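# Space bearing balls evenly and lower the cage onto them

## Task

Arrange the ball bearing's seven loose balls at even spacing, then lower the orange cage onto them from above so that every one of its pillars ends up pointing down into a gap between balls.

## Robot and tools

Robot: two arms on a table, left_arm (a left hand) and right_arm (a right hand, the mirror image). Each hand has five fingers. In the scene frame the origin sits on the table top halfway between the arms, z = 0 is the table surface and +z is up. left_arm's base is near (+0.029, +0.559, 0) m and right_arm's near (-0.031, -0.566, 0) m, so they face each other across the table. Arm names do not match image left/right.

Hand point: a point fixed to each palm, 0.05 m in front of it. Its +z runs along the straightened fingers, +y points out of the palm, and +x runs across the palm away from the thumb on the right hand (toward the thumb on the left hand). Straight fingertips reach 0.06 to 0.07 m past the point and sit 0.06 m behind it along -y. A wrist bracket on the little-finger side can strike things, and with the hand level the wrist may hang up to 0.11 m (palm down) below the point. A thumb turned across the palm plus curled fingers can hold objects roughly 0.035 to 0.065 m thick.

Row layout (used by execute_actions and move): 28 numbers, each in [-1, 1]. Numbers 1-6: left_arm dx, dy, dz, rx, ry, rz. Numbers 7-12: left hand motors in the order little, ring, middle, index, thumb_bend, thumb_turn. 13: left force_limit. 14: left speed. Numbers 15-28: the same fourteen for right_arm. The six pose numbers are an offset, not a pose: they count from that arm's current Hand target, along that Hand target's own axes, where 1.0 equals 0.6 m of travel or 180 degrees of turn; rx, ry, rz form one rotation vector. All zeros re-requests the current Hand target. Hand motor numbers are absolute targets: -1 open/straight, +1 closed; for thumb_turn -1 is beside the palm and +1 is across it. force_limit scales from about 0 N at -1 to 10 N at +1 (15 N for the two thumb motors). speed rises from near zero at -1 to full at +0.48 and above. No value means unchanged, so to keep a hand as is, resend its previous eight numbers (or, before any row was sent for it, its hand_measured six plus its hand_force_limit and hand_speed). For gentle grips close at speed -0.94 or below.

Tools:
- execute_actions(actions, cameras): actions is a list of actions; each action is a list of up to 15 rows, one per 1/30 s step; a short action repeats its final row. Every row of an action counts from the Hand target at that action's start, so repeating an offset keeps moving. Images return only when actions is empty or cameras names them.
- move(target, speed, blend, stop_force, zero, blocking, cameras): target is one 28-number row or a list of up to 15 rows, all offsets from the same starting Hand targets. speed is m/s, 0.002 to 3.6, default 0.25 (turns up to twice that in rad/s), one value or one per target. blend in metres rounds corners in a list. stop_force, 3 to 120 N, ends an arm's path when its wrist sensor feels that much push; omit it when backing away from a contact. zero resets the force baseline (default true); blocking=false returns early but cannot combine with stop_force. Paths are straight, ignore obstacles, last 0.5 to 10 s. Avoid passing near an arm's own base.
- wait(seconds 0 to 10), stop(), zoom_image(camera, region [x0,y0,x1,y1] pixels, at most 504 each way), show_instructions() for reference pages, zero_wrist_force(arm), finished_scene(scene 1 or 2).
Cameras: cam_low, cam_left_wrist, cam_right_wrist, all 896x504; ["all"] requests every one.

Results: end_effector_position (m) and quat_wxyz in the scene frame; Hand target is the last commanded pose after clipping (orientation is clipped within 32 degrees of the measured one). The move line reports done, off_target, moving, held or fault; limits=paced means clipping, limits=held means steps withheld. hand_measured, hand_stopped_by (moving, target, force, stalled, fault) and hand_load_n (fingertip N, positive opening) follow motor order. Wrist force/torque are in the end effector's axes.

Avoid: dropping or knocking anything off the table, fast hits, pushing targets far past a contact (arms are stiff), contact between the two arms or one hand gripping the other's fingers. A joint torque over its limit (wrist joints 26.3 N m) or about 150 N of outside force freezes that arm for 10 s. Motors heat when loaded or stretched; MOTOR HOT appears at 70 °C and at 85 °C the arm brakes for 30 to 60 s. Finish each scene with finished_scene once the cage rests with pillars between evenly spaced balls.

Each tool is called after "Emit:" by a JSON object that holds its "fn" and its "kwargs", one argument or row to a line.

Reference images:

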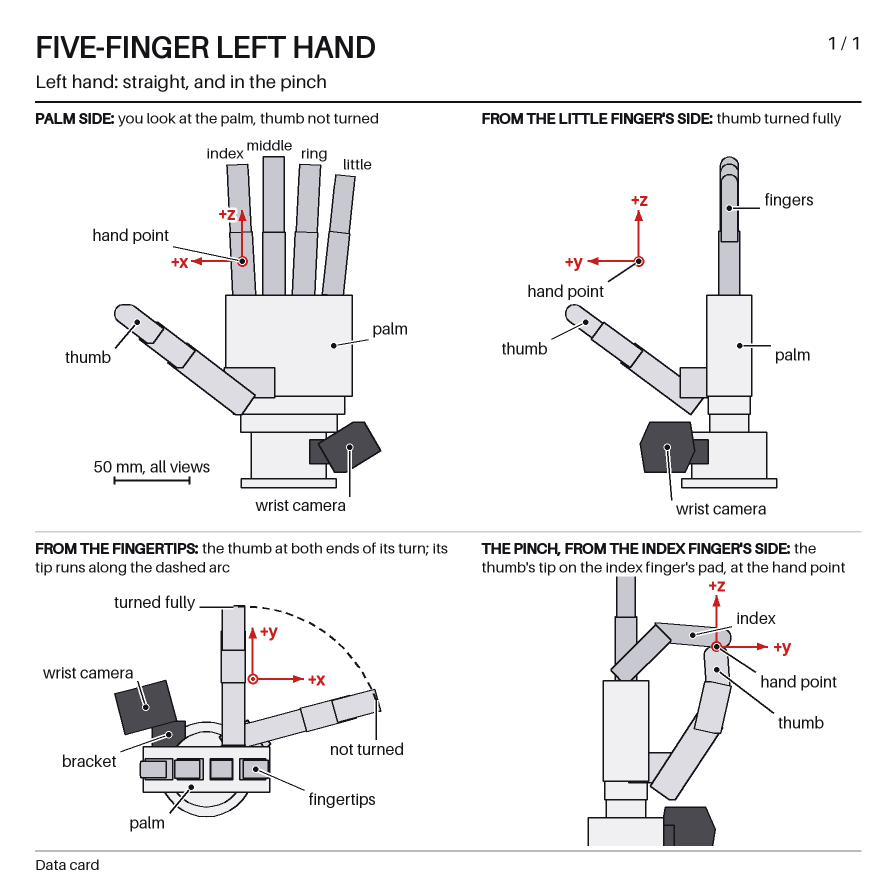

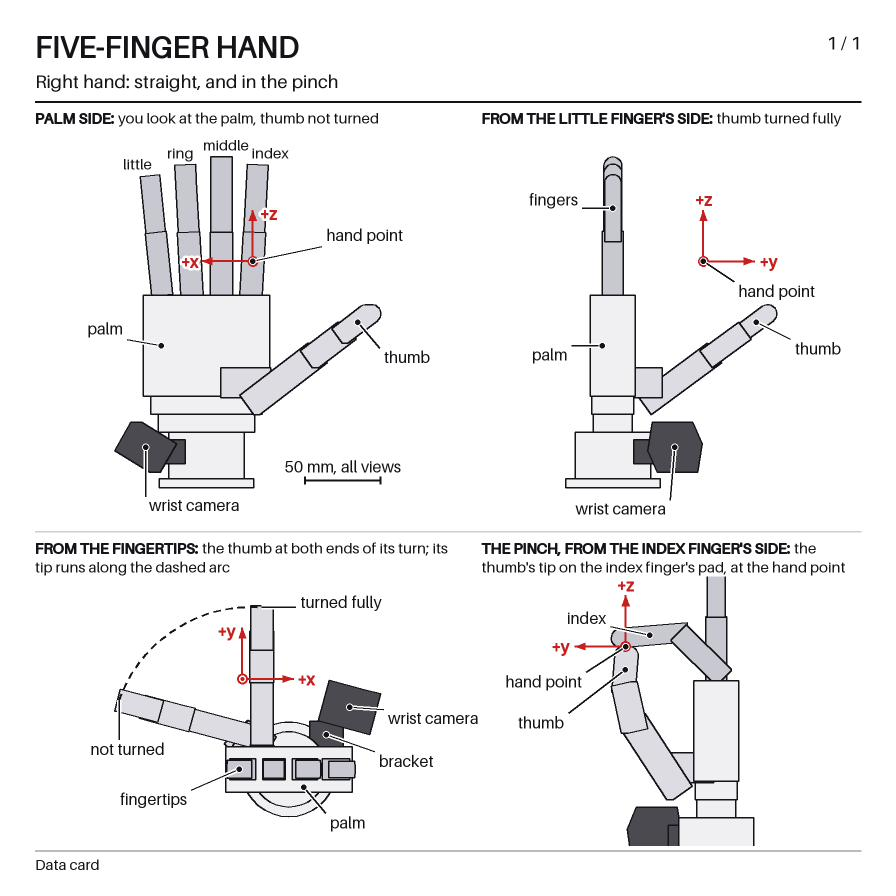

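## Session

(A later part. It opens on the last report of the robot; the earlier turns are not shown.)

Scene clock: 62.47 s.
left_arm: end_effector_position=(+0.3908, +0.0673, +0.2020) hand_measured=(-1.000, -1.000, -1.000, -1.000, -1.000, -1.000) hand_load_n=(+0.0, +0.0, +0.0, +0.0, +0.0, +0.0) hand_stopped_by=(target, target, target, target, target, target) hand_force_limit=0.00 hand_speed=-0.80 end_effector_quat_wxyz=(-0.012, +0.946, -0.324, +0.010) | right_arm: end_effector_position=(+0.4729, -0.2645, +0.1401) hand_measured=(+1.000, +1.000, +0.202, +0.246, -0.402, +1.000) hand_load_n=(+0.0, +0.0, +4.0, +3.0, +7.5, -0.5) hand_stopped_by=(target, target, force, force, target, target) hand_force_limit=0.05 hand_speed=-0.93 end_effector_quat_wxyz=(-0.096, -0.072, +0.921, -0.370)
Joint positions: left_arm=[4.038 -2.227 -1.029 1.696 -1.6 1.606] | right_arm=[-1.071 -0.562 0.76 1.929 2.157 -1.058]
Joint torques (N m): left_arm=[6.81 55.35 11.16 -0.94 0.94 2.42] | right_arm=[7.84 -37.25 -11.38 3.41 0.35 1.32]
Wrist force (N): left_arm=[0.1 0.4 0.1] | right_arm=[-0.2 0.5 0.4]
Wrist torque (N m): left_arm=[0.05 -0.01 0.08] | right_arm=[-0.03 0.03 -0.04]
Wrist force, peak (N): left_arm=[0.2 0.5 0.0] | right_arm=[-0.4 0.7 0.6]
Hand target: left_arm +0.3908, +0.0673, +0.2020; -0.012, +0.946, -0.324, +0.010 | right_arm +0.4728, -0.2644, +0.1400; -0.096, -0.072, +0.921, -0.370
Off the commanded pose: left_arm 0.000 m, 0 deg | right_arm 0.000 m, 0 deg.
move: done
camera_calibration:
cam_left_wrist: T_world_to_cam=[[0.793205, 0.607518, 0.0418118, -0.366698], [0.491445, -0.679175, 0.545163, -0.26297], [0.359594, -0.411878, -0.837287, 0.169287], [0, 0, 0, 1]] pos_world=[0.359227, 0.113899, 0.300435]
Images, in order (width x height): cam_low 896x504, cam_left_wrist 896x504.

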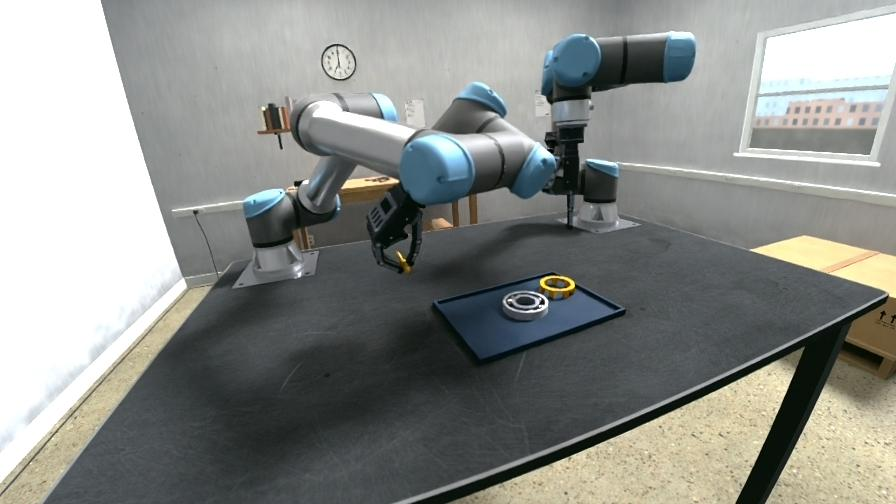

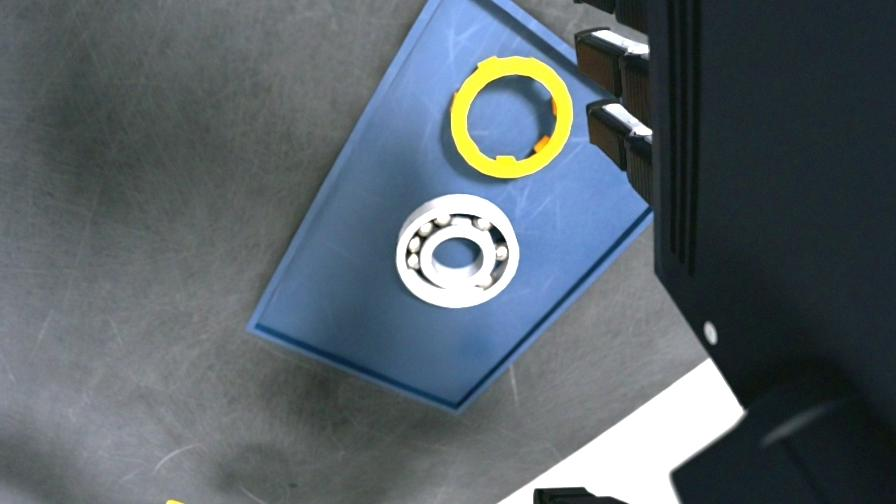

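Emit:
{"fn": "move", "kwargs": {
  "target": [
    [0,0,0,0,0,0,-1,-1,-1,-1,-1,-1,0,-0.8,-0.0364,0.1059,0.1120,0,0,0,1,1,0.56,0.56,-0.4,1,0.05,-0.93],
    [0,0,0,0,0,0,-1,-1,-1,-1,-1,-1,0,-0.8,-0.0491,0.1426,0.1508,0,0,0,1,1,0.56,0.56,-0.4,1,0.05,-0.93]
  ],
  "speed": [0.12,0.012],
  "stop_force": 3,
  "cameras": ["cam_left_wrist","cam_low"]
}}

Emit:
{"fn": "zoom_image", "kwargs": {
  "camera": "cam_low",
  "region": [330, 210, 490, 340]
}}

Emit:
{"fn": "zoom_image", "kwargs": {
  "camera": "cam_left_wrist",
  "region": [150, 344, 350, 504]
}}

Scene clock: 67.37 s.
left_arm: end_effector_position=(+0.3908, +0.0673, +0.2020) hand_measured=(-1.000, -1.000, -1.000, -1.000, -1.000, -1.000) hand_load_n=(+0.0, +0.0, +0.0, +0.0, +0.0, +0.0) hand_stopped_by=(target, target, target, target, target, target) hand_force_limit=0.00 hand_speed=-0.80 end_effector_quat_wxyz=(-0.012, +0.946, -0.324, +0.010) | right_arm: end_effector_position=(+0.4728, -0.2644, +0.0140) hand_measured=(+1.000, +1.000, +0.202, +0.246, -0.402, +1.000) hand_load_n=(+0.5, +0.0, +3.0, +2.5, +8.5, +0.0) hand_stopped_by=(target, target, force, force, target, target) hand_force_limit=0.05 hand_speed=-0.93 end_effector_quat_wxyz=(-0.096, -0.072, +0.921, -0.370)
Joint positions: left_arm=[4.038 -2.227 -1.029 1.696 -1.6 1.606] | right_arm=[-1.071 -0.438 0.85 1.715 2.157 -1.058]
Joint torques (N m): left_arm=[6.31 55.21 11.41 -0.97 1 2.37] | right_arm=[1.11 -63.16 -21.77 3.61 -1.19 -1.17]
Wrist force (N): left_arm=[0.0 0.2 0.0] | right_arm=[0.5 -2.1 -1.6]
Wrist torque (N m): left_arm=[0.04 0.00 0.08] | right_arm=[-0.08 0.04 -0.10]
Wrist force, peak (N): left_arm=[0.4 0.2 -0.3] | right_arm=[1.8 -7.0 -4.4]
Hand target: left_arm +0.3908, +0.0673, +0.2020; -0.012, +0.946, -0.324, +0.010 | right_arm +0.4728, -0.2644, +0.0140; -0.096, -0.072, +0.921, -0.370 (not the last commanded pose)
Off the commanded pose: left_arm 0.000 m, 0 deg | right_arm 0.002 m, 0 deg.
move: contact (right_arm); path passed 1 of 2 targets
camera_calibration:
cam_left_wrist: T_world_to_cam=[[0.793205, 0.607518, 0.0418118, -0.366698], [0.491445, -0.679175, 0.545163, -0.26297], [0.359594, -0.411878, -0.837287, 0.169287], [0, 0, 0, 1]] pos_world=[0.359227, 0.113899, 0.300435]
Images, in order (width x height): cam_low 896x504, cam_left_wrist 896x504.

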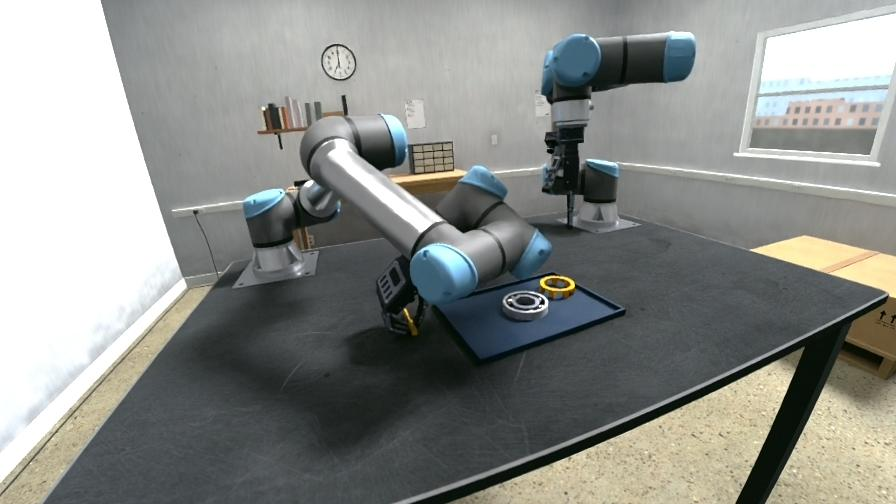

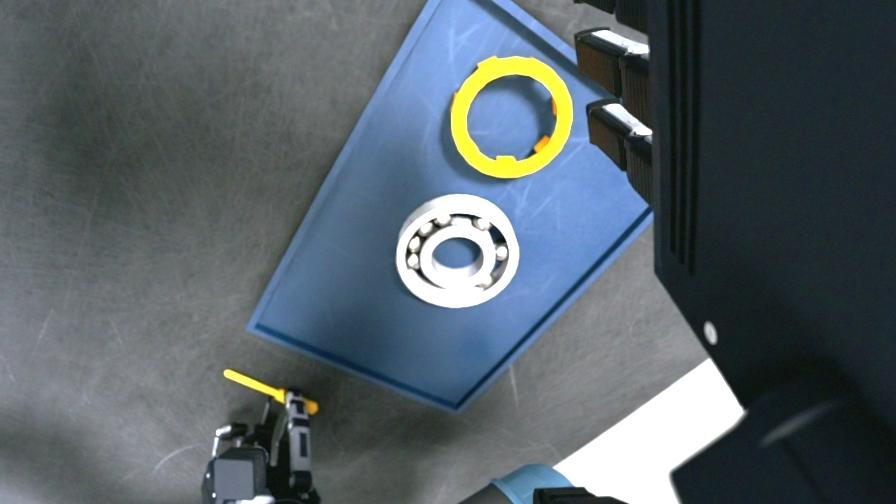

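Scaled by 3.150.

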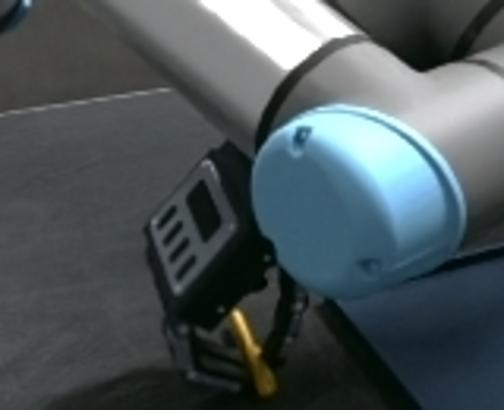

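Scaled by 2.520.

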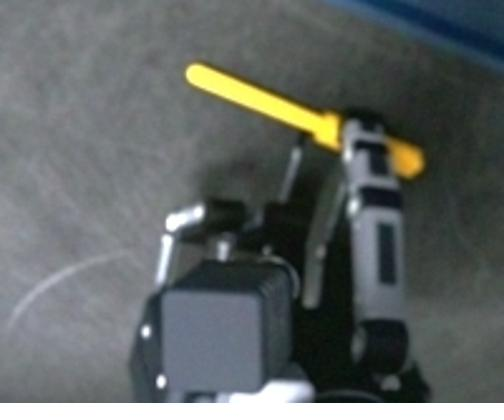

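Emit:
{"fn": "move", "kwargs": {
  "target": [
    [0,0,0,0,0,0,-1,-1,-1,-1,-1,-1,0,-0.8,0,0,0,0,0,0,1,1,0.4,0.4,-0.4,1,0.05,-0.93],
    [0,0,0,0,0,0,-1,-1,-1,-1,-1,-1,0,-0.8,0,0,0,0,0,0,1,1,-0.1,-0.1,-0.4,1,0.05,-0.7]
  ],
  "speed": 0.02,
  "cameras": ["cam_low","cam_left_wrist"]
}}

Scene clock: 69.27 s.
left_arm: end_effector_position=(+0.3908, +0.0673, +0.2020) hand_measured=(-1.000, -1.000, -1.000, -1.000, -1.000, -1.000) hand_load_n=(+0.0, +0.0, +0.0, +0.0, +0.0, +0.0) hand_stopped_by=(target, target, target, target, target, target) hand_force_limit=0.00 hand_speed=-0.80 end_effector_quat_wxyz=(-0.012, +0.946, -0.324, +0.010) | right_arm: end_effector_position=(+0.4729, -0.2644, +0.0141) hand_measured=(+1.000, +1.000, +0.160, +0.198, -0.400, +1.000) hand_load_n=(+0.0, +0.0, -15.5, -15.5, +0.0, +0.0) hand_stopped_by=(target, target, moving, moving, target, target) hand_force_limit=0.05 hand_speed=-0.70 end_effector_quat_wxyz=(-0.096, -0.072, +0.921, -0.370)
Joint positions: left_arm=[4.038 -2.227 -1.029 1.696 -1.6 1.606] | right_arm=[-1.071 -0.438 0.85 1.715 2.157 -1.058]
Joint torques (N m): left_arm=[6.27 55.41 11.18 -1 1.01 2.34] | right_arm=[3.43 -34.57 -7.7 -2.29 0.92 -0.4]
Wrist force (N): left_arm=[0.0 0.2 0.0] | right_arm=[5.4 -12.9 -24.6]
Wrist torque (N m): left_arm=[0.03 0.02 0.07] | right_arm=[-0.53 0.17 -0.22]
Wrist force, peak (N): left_arm=[0.0 0.4 -0.2] | right_arm=[5.4 -12.9 -24.6]
Hand target: left_arm +0.3908, +0.0673, +0.2020; -0.012, +0.946, -0.324, +0.010 | right_arm +0.4728, -0.2644, +0.0140; -0.096, -0.072, +0.921, -0.370
Off the commanded pose: left_arm 0.000 m, 0 deg | right_arm 0.000 m, 0 deg.
move: done
camera_calibration:
cam_left_wrist: T_world_to_cam=[[0.793205, 0.607518, 0.0418118, -0.366698], [0.491445, -0.679175, 0.545163, -0.26297], [0.359594, -0.411878, -0.837287, 0.169287], [0, 0, 0, 1]] pos_world=[0.359227, 0.113899, 0.300435]
Images, in order (width x height): cam_low 896x504, cam_left_wrist 896x504.

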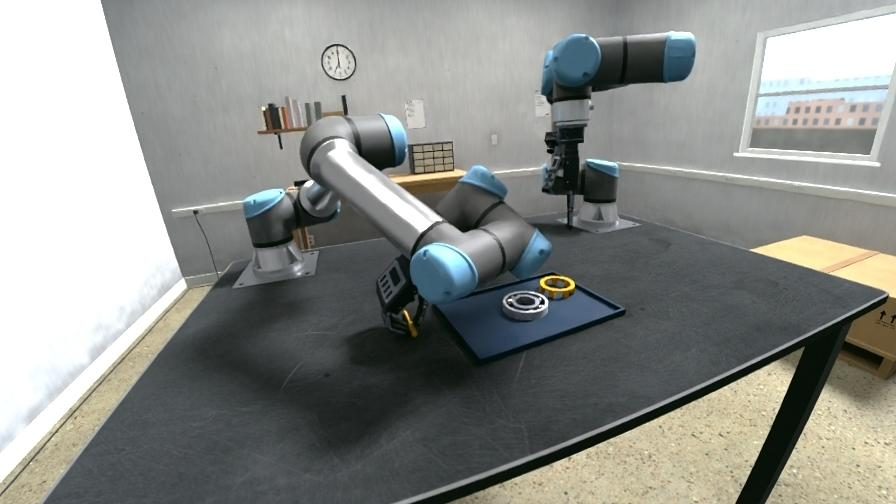

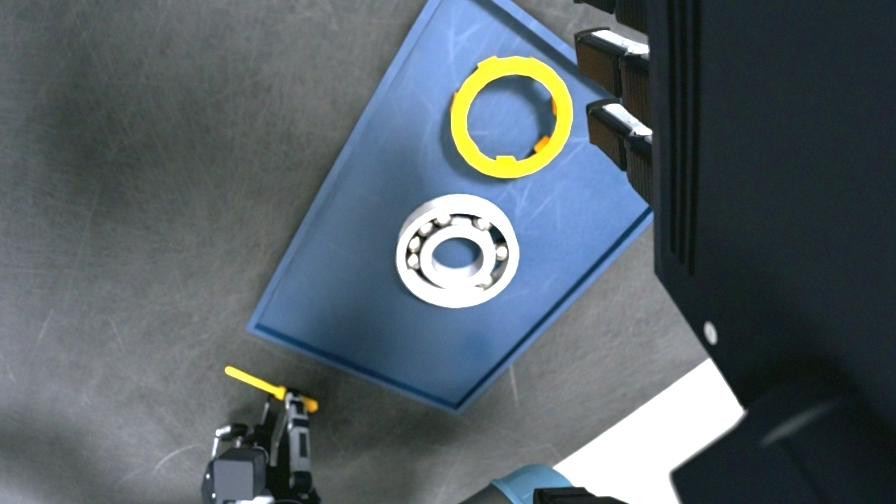

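Emit:
{"fn": "move", "kwargs": {
  "target": [
    [0,0,0,0,0,0,-1,-1,-1,-1,-1,-1,0,-0.8,0.00767,-0.02229,-0.02357,0,0,0,1,1,-0.1,-0.1,-0.4,1,0.05,-0.7],
    [0,0,0,0,0,0,-1,-1,-1,-1,-1,-1,0,-0.8,0.03837,-0.11143,-0.11785,0,0,0,1,1,-0.1,-0.1,-0.4,1,0.05,-0.7]
  ],
  "speed": [0.03,0.15],
  "cameras": ["cam_low","cam_left_wrist"]
}}

Emit:
{"fn": "zoom_image", "kwargs": {
  "camera": "cam_left_wrist",
  "region": [150, 340, 350, 480]
}}

Emit:
{"fn": "zoom_image", "kwargs": {
  "camera": "cam_low",
  "region": [330, 250, 610, 400]
}}

Scene clock: 71.23 s.
left_arm: end_effector_position=(+0.3908, +0.0673, +0.2020) hand_measured=(-1.000, -1.000, -1.000, -1.000, -1.000, -1.000) hand_load_n=(+0.0, +0.0, +0.0, +0.0, +0.0, +0.0) hand_stopped_by=(target, target, target, target, target, target) hand_force_limit=0.00 hand_speed=-0.80 end_effector_quat_wxyz=(-0.012, +0.946, -0.324, +0.010) | right_arm: end_effector_position=(+0.4728, -0.2644, +0.1140) hand_measured=(+1.000, +1.000, +0.160, +0.198, -0.400, +1.000) hand_load_n=(+0.0, +0.0, +0.0, +0.0, +0.0, +0.0) hand_stopped_by=(target, target, stalled, stalled, target, target) hand_force_limit=0.05 hand_speed=-0.70 end_effector_quat_wxyz=(-0.096, -0.072, +0.921, -0.370)
Joint positions: left_arm=[4.038 -2.227 -1.029 1.696 -1.6 1.606] | right_arm=[-1.07 -0.542 0.79 1.879 2.157 -1.058]
Joint torques (N m): left_arm=[6.38 55.42 11.66 -0.92 0.98 2.42] | right_arm=[7.48 -42.54 -11.32 3.34 0.99 1.51]
Wrist force (N): left_arm=[0.0 -0.1 0.0] | right_arm=[-0.1 0.3 0.1]
Wrist torque (N m): left_arm=[-0.02 0.01 0.08] | right_arm=[-0.03 0.03 -0.05]
Wrist force, peak (N): left_arm=[0.1 0.5 -0.1] | right_arm=[5.6 -12.8 -24.8]
Hand target: left_arm +0.3908, +0.0673, +0.2020; -0.012, +0.946, -0.324, +0.010 | right_arm +0.4728, -0.2644, +0.1140; -0.096, -0.072, +0.921, -0.370
Off the commanded pose: left_arm 0.000 m, 0 deg | right_arm 0.000 m, 0 deg.
move: done
camera_calibration:
cam_left_wrist: T_world_to_cam=[[0.793205, 0.607518, 0.0418118, -0.366698], [0.491445, -0.679175, 0.545163, -0.26297], [0.359594, -0.411878, -0.837287, 0.169287], [0, 0, 0, 1]] pos_world=[0.359227, 0.113899, 0.300435]
Images, in order (width x height): cam_low 896x504, cam_left_wrist 896x504.

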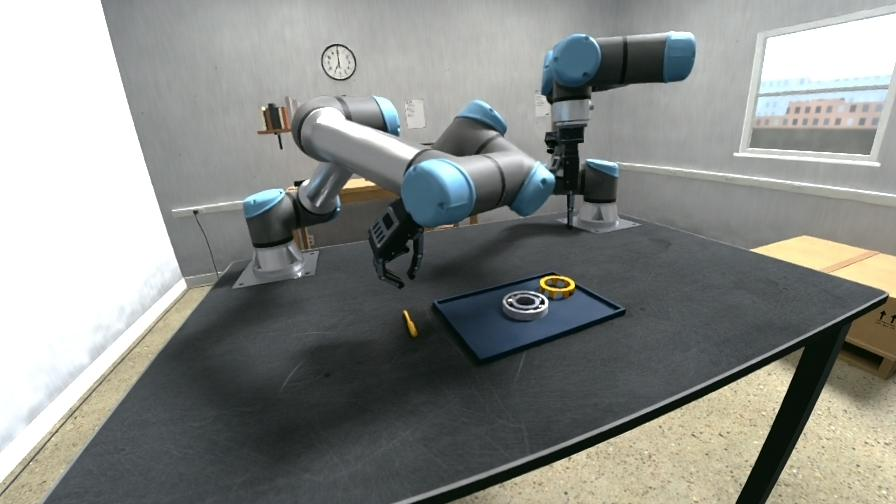

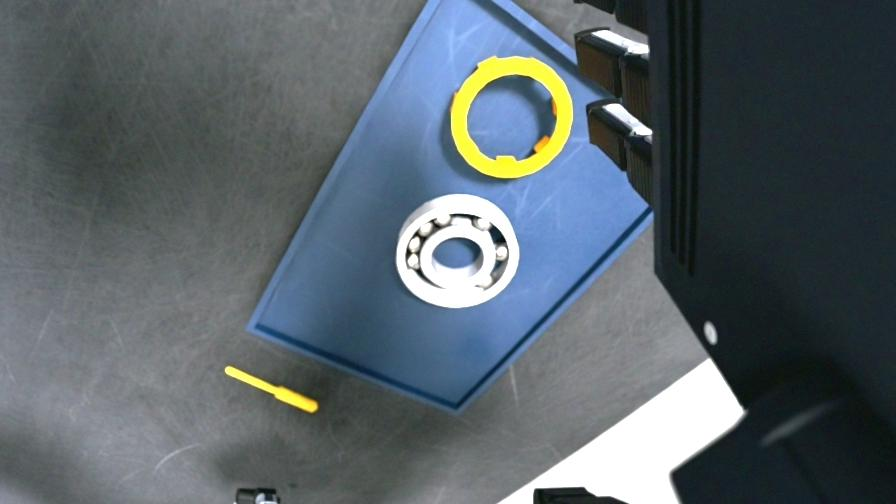

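Scaled by 2.520.

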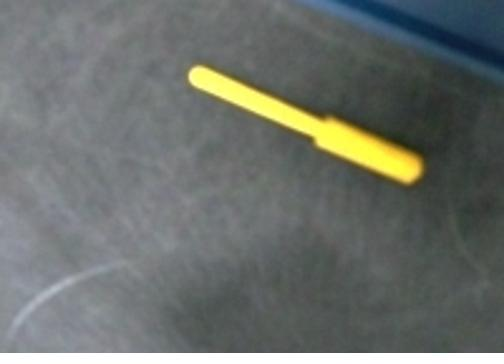

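Scaled by 1.800.

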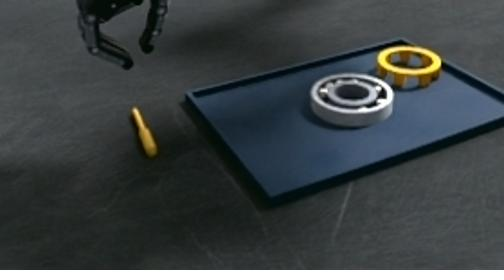

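Emit:
{"fn": "move", "kwargs": {
  "target": [
    [0,0,0,0,0,0,-1,-1,-1,-1,-1,-1,0,-0.8,0.0142,-0.0762,-0.1498,-0.2364,-0.0814,0,1,1,-1,-1,-0.4,1,0,-0.3],
    [0,0,0,0,0,0,-1,-1,-1,-1,-1,-1,0,-0.8,0.1675,-0.129,-0.0263,-0.121,-0.2482,-0.4718,1,1,-1,-1,-0.4,1,0,-0.3],
    [0,0,0,0,0,0,-1,-1,-1,-1,-1,-1,0,-0.8,0.1187,-0.2837,0.128,0.1217,-0.3608,-0.9205,1,1,-1,-1,-0.4,1,0,-0.3]
  ],
  "speed": 0.5,
  "blend": [0.03,0.03,0]
}}

Scene clock: 78.40 s.
left_arm: end_effector_position=(+0.3908, +0.0673, +0.2020) hand_measured=(-1.000, -1.000, -1.000, -1.000, -1.000, -1.000) hand_load_n=(+0.0, +0.0, +0.0, +0.0, -0.5, +0.0) hand_stopped_by=(target, target, target, target, target, target) hand_force_limit=0.00 hand_speed=-0.80 end_effector_quat_wxyz=(-0.012, +0.946, -0.324, +0.010) | right_arm: end_effector_position=(+0.4287, -0.4440, +0.1899) hand_measured=(+1.000, +1.000, -1.000, -1.000, -0.400, +1.000) hand_load_n=(+0.0, +0.0, +0.0, +0.0, +0.0, +0.0) hand_stopped_by=(target, target, target, target, target, target) hand_force_limit=0.00 hand_speed=-0.30 end_effector_quat_wxyz=(+0.000, +0.997, +0.071, +0.000) end_effector_velocity=(+0.000, +0.000, +0.000) end_effector_angular_velocity=(+0.000, +0.001, +0.005)
Joint positions: left_arm=[4.038 -2.227 -1.029 1.696 -1.6 1.606] | right_arm=[-1.458 -1.037 1.264 1.343 1.572 -4.746]
Joint velocities: left_arm=[within noise] | right_arm=[0 0 0.001 0 0 -0.005]
Joint torques (N m): left_arm=[6.16 56.06 12.42 -0.93 1.05 2.35] | right_arm=[11.63 -24.71 -20.2 3.49 0.94 -1.9]
Wrist force (N): left_arm=[0.3 -0.2 0.0] | right_arm=[0.3 -0.2 0.0]
Wrist torque (N m): left_arm=[-0.04 -0.04 0.11] | right_arm=[-0.02 -0.04 -0.02]
Wrist force, peak (N): left_arm=[0.2 0.5 -0.1] | right_arm=[-0.5 1.4 0.3]
Hand target: left_arm +0.3908, +0.0673, +0.2020; -0.012, +0.946, -0.324, +0.010 | right_arm +0.4287, -0.4440, +0.1899; +0.001, +0.997, +0.071, +0.000
Off the commanded pose: left_arm 0.000 m, 0 deg | right_arm 0.000 m, 0 deg.
move: done

Emit:
{"fn": "move", "kwargs": {
  "target": [
    [0,0,0,0,0,0,-1,-1,-1,-1,-1,-1,0,-0.8,0.0857,-0.3024,0.1665,0.3773,0.0941,0,1,1,-1,-1,-0.4,1,0,-0.3],
    [0,0,0,0,0,0,-1,-1,-1,-1,-1,-1,0,-0.8,0.0857,-0.3024,0.2415,0.3773,0.0941,0,1,1,-1,-1,-0.4,1,0,-0.3]
  ],
  "speed": [0.45,0.15],
  "blend": [0.02,0],
  "cameras": ["cam_low","cam_left_wrist"]
}}

Emit:
{"fn": "zoom_image", "kwargs": {
  "camera": "cam_left_wrist",
  "region": [150, 340, 350, 480]
}}

Scene clock: 80.97 s.
left_arm: end_effector_position=(+0.3908, +0.0673, +0.2020) hand_measured=(-1.000, -1.000, -1.000, -1.000, -1.000, -1.000) hand_load_n=(+0.0, +0.5, +0.0, +0.0, +0.0, +0.0) hand_stopped_by=(target, target, target, target, target, target) hand_force_limit=0.00 hand_speed=-0.80 end_effector_quat_wxyz=(-0.012, +0.946, -0.324, +0.010) | right_arm: end_effector_position=(+0.4538, -0.2572, +0.0448) hand_measured=(+1.000, +1.000, -1.000, -1.000, -0.400, +1.000) hand_load_n=(+0.0, +0.0, +0.0, +0.0, +0.0, +0.5) hand_stopped_by=(target, target, target, target, target, target) hand_force_limit=0.00 hand_speed=-0.30 end_effector_quat_wxyz=(-0.565, +0.817, +0.058, +0.099)
Joint positions: left_arm=[4.038 -2.227 -1.029 1.696 -1.6 1.606] | right_arm=[-1.645 -0.823 1.6 0.729 0.351 -4.888]
Joint torques (N m): left_arm=[6.05 55.47 12.73 -0.91 0.96 2.41] | right_arm=[11.56 -38.47 -17.99 1.66 -2.61 -0.21]
Wrist force (N): left_arm=[0.2 0.2 0.0] | right_arm=[-0.3 0.8 0.4]
Wrist torque (N m): left_arm=[0.03 -0.03 0.09] | right_arm=[0.00 0.10 -0.05]
Wrist force, peak (N): left_arm=[0.0 0.4 -0.1] | right_arm=[-0.6 2.1 1.0]
Hand target: left_arm +0.3908, +0.0673, +0.2020; -0.012, +0.946, -0.324, +0.010 | right_arm +0.4539, -0.2572, +0.0448; -0.565, +0.817, +0.059, +0.099
Off the commanded pose: left_arm 0.000 m, 0 deg | right_arm 0.000 m, 0 deg.
move: done
camera_calibration:
cam_left_wrist: T_world_to_cam=[[0.793205, 0.607518, 0.0418118, -0.366698], [0.491445, -0.679175, 0.545163, -0.26297], [0.359594, -0.411878, -0.837287, 0.169287], [0, 0, 0, 1]] pos_world=[0.359227, 0.113899, 0.300435]
Images, in order (width x height): cam_low 896x504, cam_left_wrist 896x504.

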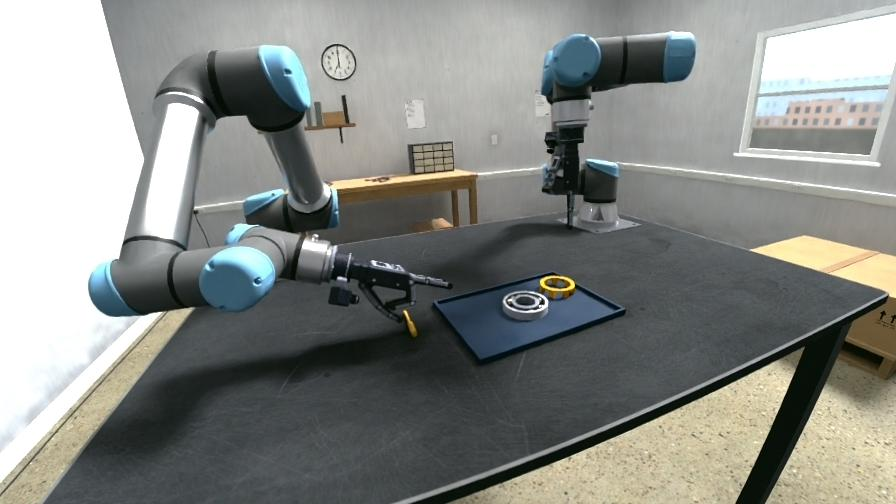

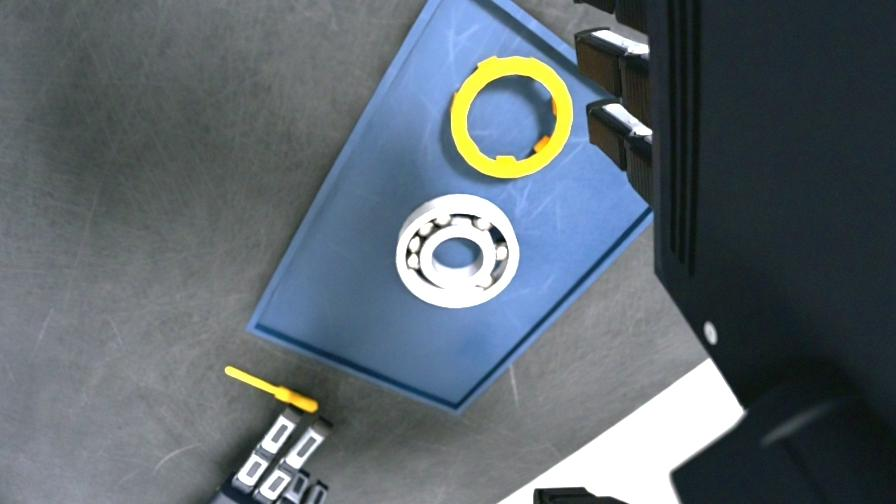

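Scaled by 2.520.

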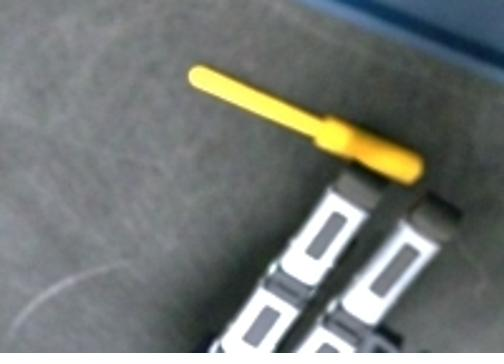

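Emit:
{"fn": "move", "kwargs": {
  "target": [
    [0,0,0,0,0,0,-1,-1,-1,-1,-1,-1,0,-0.8,-0.00644,0.02583,0.00969,0,0,0,1,1,-1,-1,-0.4,1,0,-0.3],
    [0,0,0,0,0,0,-1,-1,-1,-1,-1,-1,0,-0.8,-0.01326,0.05319,0.01995,0,0,0,1,1,-1,-1,-0.4,1,0,-0.3]
  ],
  "speed": [0.03,0.012],
  "stop_force": 3
}}

Scene clock: 83.53 s.
left_arm: end_effector_position=(+0.3908, +0.0673, +0.2020) hand_measured=(-1.000, -1.000, -1.000, -1.000, -1.000, -1.000) hand_load_n=(+0.0, +0.0, +0.0, +0.0, +0.0, +0.0) hand_stopped_by=(target, target, target, target, target, target) hand_force_limit=0.00 hand_speed=-0.80 end_effector_quat_wxyz=(-0.012, +0.946, -0.324, +0.010) | right_arm: end_effector_position=(+0.4539, -0.2573, +0.0173) hand_measured=(+1.000, +1.000, -1.000, -1.000, -0.400, +1.000) hand_load_n=(+0.0, +0.0, +0.0, +0.0, -1.0, -0.5) hand_stopped_by=(target, target, target, target, target, target) hand_force_limit=0.00 hand_speed=-0.30 end_effector_quat_wxyz=(-0.565, +0.817, +0.059, +0.099)
Joint positions: left_arm=[4.038 -2.227 -1.029 1.696 -1.6 1.606] | right_arm=[-1.645 -0.776 1.604 0.678 0.351 -4.888]
Joint torques (N m): left_arm=[5.73 55.58 13.1 -0.96 1.01 2.48] | right_arm=[-3.57 -52.18 -10.82 3.16 -1.77 1.09]
Wrist force (N): left_arm=[0.0 0.3 -0.2] | right_arm=[0.0 -1.8 -1.1]
Wrist torque (N m): left_arm=[0.06 0.00 0.08] | right_arm=[-0.16 0.11 -0.08]
Wrist force, peak (N): left_arm=[0.0 0.6 -0.3] | right_arm=[0.6 -5.1 -4.0]
Hand target: left_arm +0.3908, +0.0673, +0.2020; -0.012, +0.946, -0.324, +0.010 | right_arm +0.4539, -0.2573, +0.0173; -0.565, +0.817, +0.059, +0.099 (not the last commanded pose)
Off the commanded pose: left_arm 0.000 m, 0 deg | right_arm 0.008 m, 0 deg.
move: contact (right_arm); path passed 1 of 2 targets

Emit:
{"fn": "move", "kwargs": {
  "target": [
    [0,0,0,0,0,0,-1,-1,-1,-1,-1,-1,0,-0.8,0,0,0,0,0,0,1,1,-0.1,-0.1,-0.4,1,-0.4,-0.4],
    [0,0,0,0,0,0,-1,-1,-1,-1,-1,-1,0,-0.8,0,0,0,0,0,0,1,1,0.5,0.5,-0.4,1,-0.4,-0.9]
  ],
  "speed": 0.02,
  "cameras": ["cam_left_wrist"]
}}

Emit:
{"fn": "zoom_image", "kwargs": {
  "camera": "cam_left_wrist",
  "region": [150, 340, 350, 480]
}}

Scene clock: 85.97 s.
left_arm: end_effector_position=(+0.3908, +0.0673, +0.2020) hand_measured=(-1.000, -1.000, -1.000, -1.000, -1.000, -1.000) hand_load_n=(+0.0, +0.0, +0.0, +0.0, +0.0, +0.0) hand_stopped_by=(target, target, target, target, target, target) hand_force_limit=0.00 hand_speed=-0.80 end_effector_quat_wxyz=(-0.012, +0.946, -0.324, +0.010) | right_arm: end_effector_position=(+0.4539, -0.2573, +0.0173) hand_measured=(+1.000, +1.000, +0.206, +0.244, -0.400, +1.000) hand_load_n=(+0.0, +0.0, +3.0, +3.0, +1.5, -1.5) hand_stopped_by=(target, target, force, force, target, target) hand_force_limit=-0.40 hand_speed=-0.90 end_effector_quat_wxyz=(-0.565, +0.817, +0.059, +0.099)
Joint positions: left_arm=[4.038 -2.227 -1.029 1.696 -1.6 1.606] | right_arm=[-1.645 -0.776 1.604 0.678 0.351 -4.888]
Joint torques (N m): left_arm=[6.09 56.01 13.52 -0.89 0.98 2.42] | right_arm=[-0.86 -50.84 -15.82 2.66 -1.72 0.73]
Wrist force (N): left_arm=[0.0 0.1 0.0] | right_arm=[-0.8 -4.7 0.5]
Wrist torque (N m): left_arm=[0.02 0.00 0.08] | right_arm=[-0.21 0.12 -0.10]
Wrist force, peak (N): left_arm=[-0.1 0.5 0.1] | right_arm=[-0.8 -4.7 0.5]
Hand target: left_arm +0.3908, +0.0673, +0.2020; -0.012, +0.946, -0.324, +0.010 | right_arm +0.4539, -0.2573, +0.0173; -0.565, +0.817, +0.059, +0.099
Off the commanded pose: left_arm 0.000 m, 0 deg | right_arm 0.000 m, 0 deg.
move: done
camera_calibration:
cam_left_wrist: T_world_to_cam=[[0.793205, 0.607518, 0.0418118, -0.366698], [0.491445, -0.679175, 0.545163, -0.26297], [0.359594, -0.411878, -0.837287, 0.169287], [0, 0, 0, 1]] pos_world=[0.359227, 0.113899, 0.300435]
Images, in order (width x height): cam_left_wrist 896x504.

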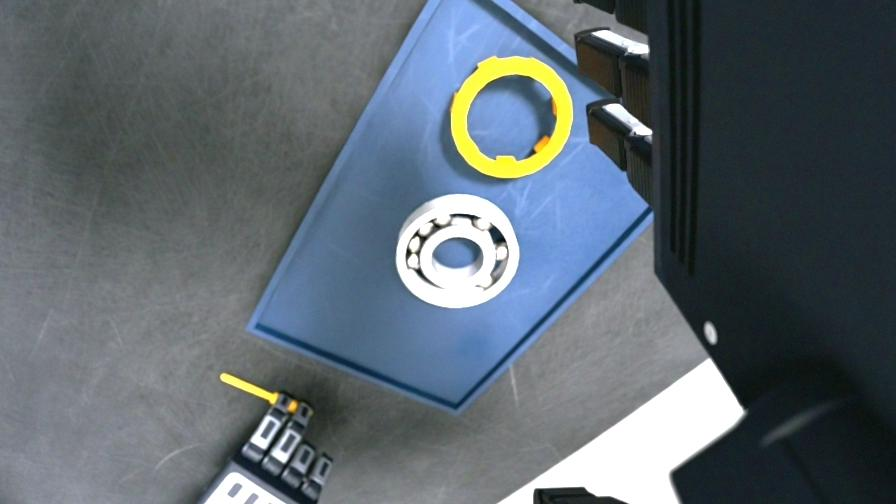

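Scaled by 2.520.

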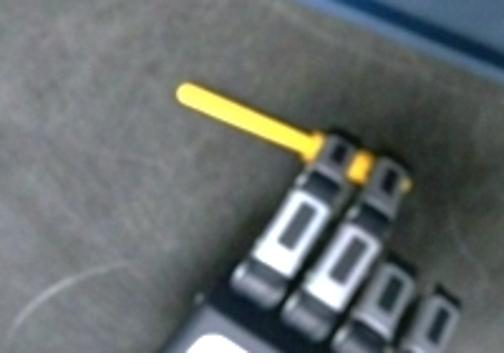

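Emit:
{"fn": "move", "kwargs": {
  "target": [0,0,0,0,0,0,-1,-1,-1,-1,-1,-1,0,-0.8,0,0,0,0,0,0,1,1,0.55,0.55,-0.4,1,0.05,-0.93],
  "speed": 0.02,
  "cameras": ["cam_left_wrist"]
}}

Emit:
{"fn": "zoom_image", "kwargs": {
  "camera": "cam_left_wrist",
  "region": [150, 340, 350, 480]
}}

Scene clock: 86.57 s.
left_arm: end_effector_position=(+0.3908, +0.0673, +0.2020) hand_measured=(-1.000, -1.000, -1.000, -1.000, -1.000, -1.000) hand_load_n=(+0.0, +0.0, +0.0, +0.0, -0.5, +0.0) hand_stopped_by=(target, target, target, target, target, target) hand_force_limit=0.00 hand_speed=-0.80 end_effector_quat_wxyz=(-0.012, +0.946, -0.324, +0.010) | right_arm: end_effector_position=(+0.4539, -0.2573, +0.0173) hand_measured=(+1.000, +1.000, +0.216, +0.260, -0.402, +1.000) hand_load_n=(+0.0, +0.0, +6.5, +6.0, +6.0, -2.5) hand_stopped_by=(target, target, force, force, target, target) hand_force_limit=0.05 hand_speed=-0.93 end_effector_quat_wxyz=(-0.565, +0.817, +0.059, +0.099)
Joint positions: left_arm=[4.038 -2.227 -1.029 1.696 -1.6 1.606] | right_arm=[-1.645 -0.776 1.604 0.678 0.351 -4.888]
Joint torques (N m): left_arm=[5.71 55.2 12.93 -0.91 0.95 2.32] | right_arm=[0.89 -49.88 -16.47 1.57 -0.31 1.22]
Wrist force (N): left_arm=[-0.1 0.3 -0.4] | right_arm=[-0.1 -7.4 0.5]
Wrist torque (N m): left_arm=[0.07 0.01 0.06] | right_arm=[-0.30 0.09 -0.13]
Wrist force, peak (N): left_arm=[-0.1 0.3 -0.4] | right_arm=[-0.3 -7.7 0.7]
Hand target: left_arm +0.3908, +0.0673, +0.2020; -0.012, +0.946, -0.324, +0.010 | right_arm +0.4539, -0.2573, +0.0173; -0.565, +0.817, +0.059, +0.099
Off the commanded pose: left_arm 0.000 m, 0 deg | right_arm 0.000 m, 0 deg.
move: done
camera_calibration:
cam_left_wrist: T_world_to_cam=[[0.793205, 0.607518, 0.0418118, -0.366698], [0.491445, -0.679175, 0.545163, -0.26297], [0.359594, -0.411878, -0.837287, 0.169287], [0, 0, 0, 1]] pos_world=[0.359227, 0.113899, 0.300435]
Images, in order (width x height): cam_left_wrist 896x504.

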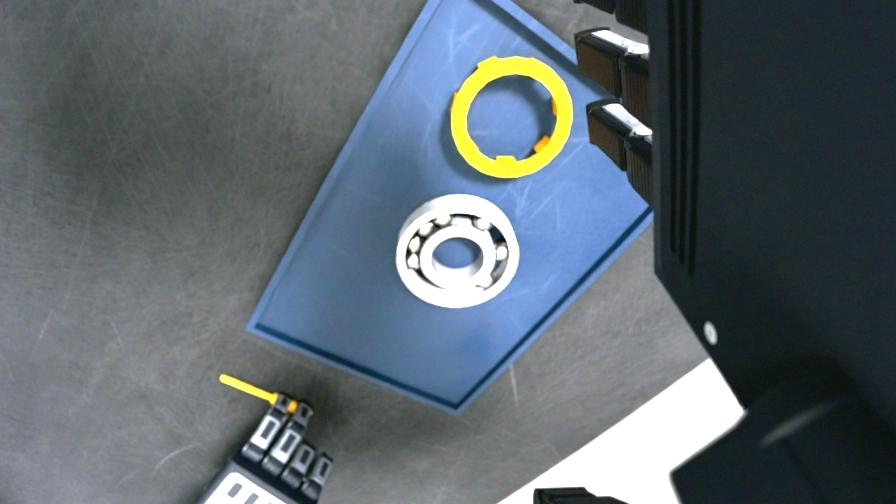

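Scaled by 2.520.

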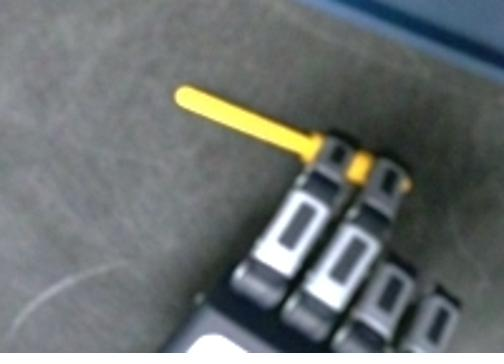

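Emit:
{"fn": "move", "kwargs": {
  "target": [
    [0,0,0,0,0,0,-1,-1,-1,-1,-1,-1,0,-0.8,0.0038,-0.0152,-0.0057,0,0,0,1,1,0.55,0.55,-0.4,1,0.05,-0.93],
    [0,0,0,0,0,0,-1,-1,-1,-1,-1,-1,0,-0.8,0.0379,-0.152,-0.057,0,0,0,1,1,0.55,0.55,-0.4,1,0.05,-0.93],
    [0,0,0,0,0,0,-1,-1,-1,-1,-1,-1,0,-0.8,0.0953,-0.2508,0.1333,0.021,0.1968,-0.4597,1,1,0.55,0.55,-0.4,1,0.05,-0.93]
  ],
  "speed": [0.015,0.15,0.3],
  "blend": [0.003,0.03,0],
  "cameras": ["cam_low","cam_left_wrist"]
}}

Emit:
{"fn": "zoom_image", "kwargs": {
  "camera": "cam_left_wrist",
  "region": [330, 170, 610, 420]
}}

Emit:
{"fn": "zoom_image", "kwargs": {
  "camera": "cam_low",
  "region": [400, 180, 624, 360]
}}

Scene clock: 91.57 s.
left_arm: end_effector_position=(+0.3908, +0.0673, +0.2020) hand_measured=(-1.000, -1.000, -1.000, -1.000, -1.000, -1.000) hand_load_n=(+0.0, +0.0, +0.0, +0.5, +0.0, +0.0) hand_stopped_by=(target, target, target, target, target, target) hand_force_limit=0.00 hand_speed=-0.80 end_effector_quat_wxyz=(-0.012, +0.946, -0.324, +0.010) | right_arm: end_effector_position=(+0.4859, -0.1298, +0.1399) hand_measured=(+1.000, +1.000, +0.216, +0.260, -0.402, +1.000) hand_load_n=(+0.0, +0.0, +4.5, +4.0, +10.0, -1.5) hand_stopped_by=(target, target, force, force, target, target) hand_force_limit=0.05 hand_speed=-0.93 end_effector_quat_wxyz=(-0.375, +0.495, +0.418, +0.662)
Joint positions: left_arm=[4.038 -2.227 -1.029 1.696 -1.6 1.606] | right_arm=[-1.334 -1.14 2.159 -1.303 0.605 -4.663]
Joint torques (N m): left_arm=[5.86 55.24 13.52 -0.91 0.96 2.4] | right_arm=[-10.7 -36.68 -9.23 -3.06 -0.83 -1.58]
Wrist force (N): left_arm=[0.0 0.1 -0.3] | right_arm=[-1.6 0.6 -0.2]
Wrist torque (N m): left_arm=[0.03 -0.01 0.08] | right_arm=[0.32 0.17 -0.26]
Wrist force, peak (N): left_arm=[0.2 0.1 -0.5] | right_arm=[0.1 -7.6 0.7]
Hand target: left_arm +0.3908, +0.0673, +0.2020; -0.012, +0.946, -0.324, +0.010 | right_arm +0.4860, -0.1299, +0.1400; -0.375, +0.495, +0.418, +0.663
Off the commanded pose: left_arm 0.000 m, 0 deg | right_arm 0.000 m, 0 deg.
move: done
camera_calibration:
cam_left_wrist: T_world_to_cam=[[0.793205, 0.607518, 0.0418118, -0.366698], [0.491445, -0.679175, 0.545163, -0.26297], [0.359594, -0.411878, -0.837287, 0.169287], [0, 0, 0, 1]] pos_world=[0.359227, 0.113899, 0.300435]
Images, in order (width x height): cam_low 896x504, cam_left_wrist 896x504.

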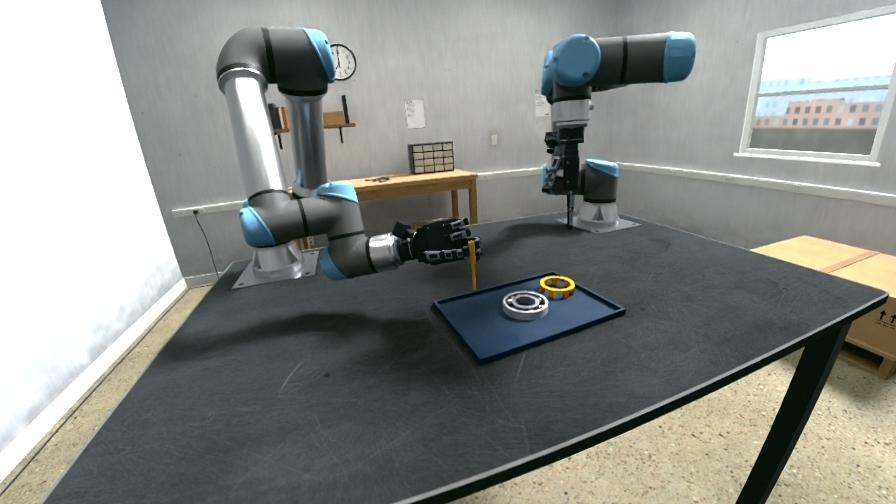

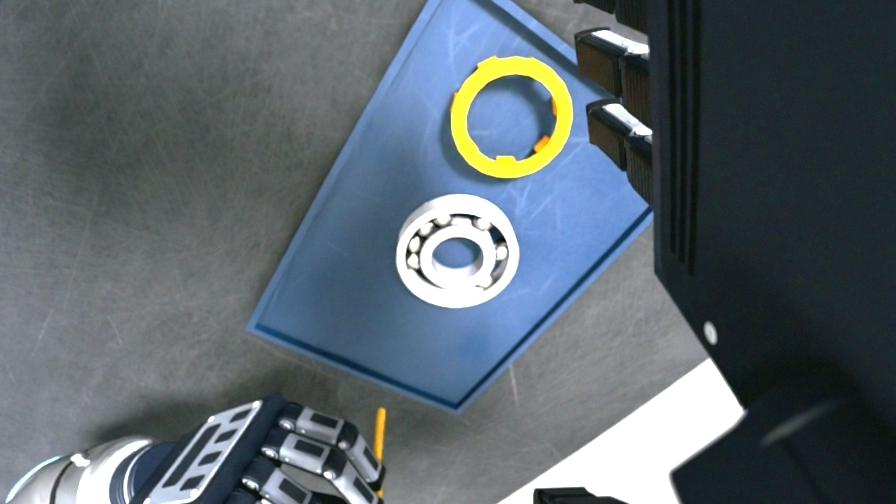

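Scaled by 1.800.

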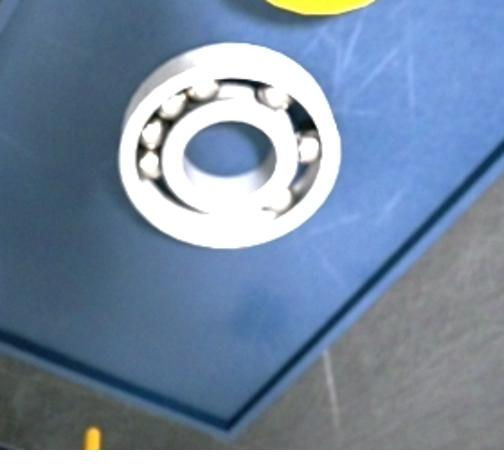

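Scaled by 2.250.

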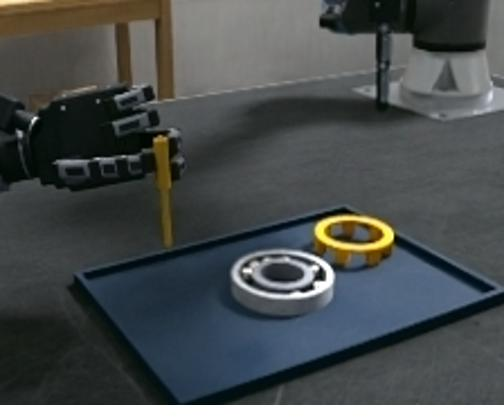

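Emit:
{"fn": "zoom_image", "kwargs": {
  "camera": "cam_left_wrist",
  "region": [330, 390, 430, 504]
}}

Emit:
{"fn": "zoom_image", "kwargs": {
  "camera": "cam_low",
  "region": [430, 230, 530, 300]
}}

Scaled by 4.421.

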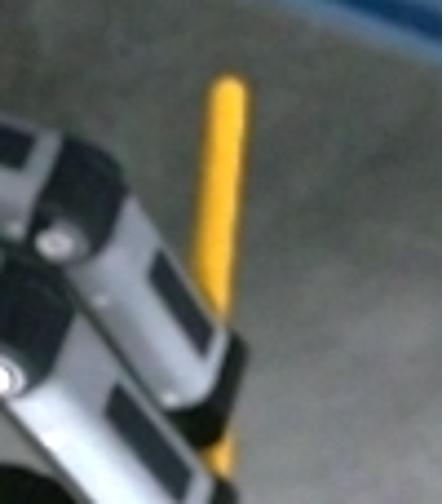

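Scaled by 5.040.

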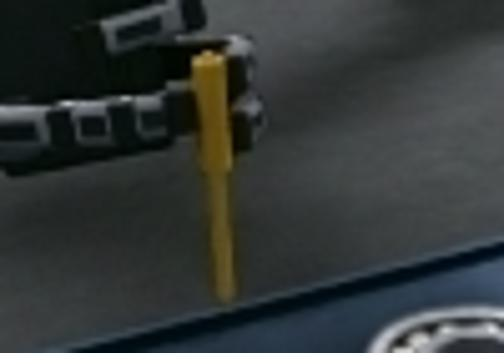

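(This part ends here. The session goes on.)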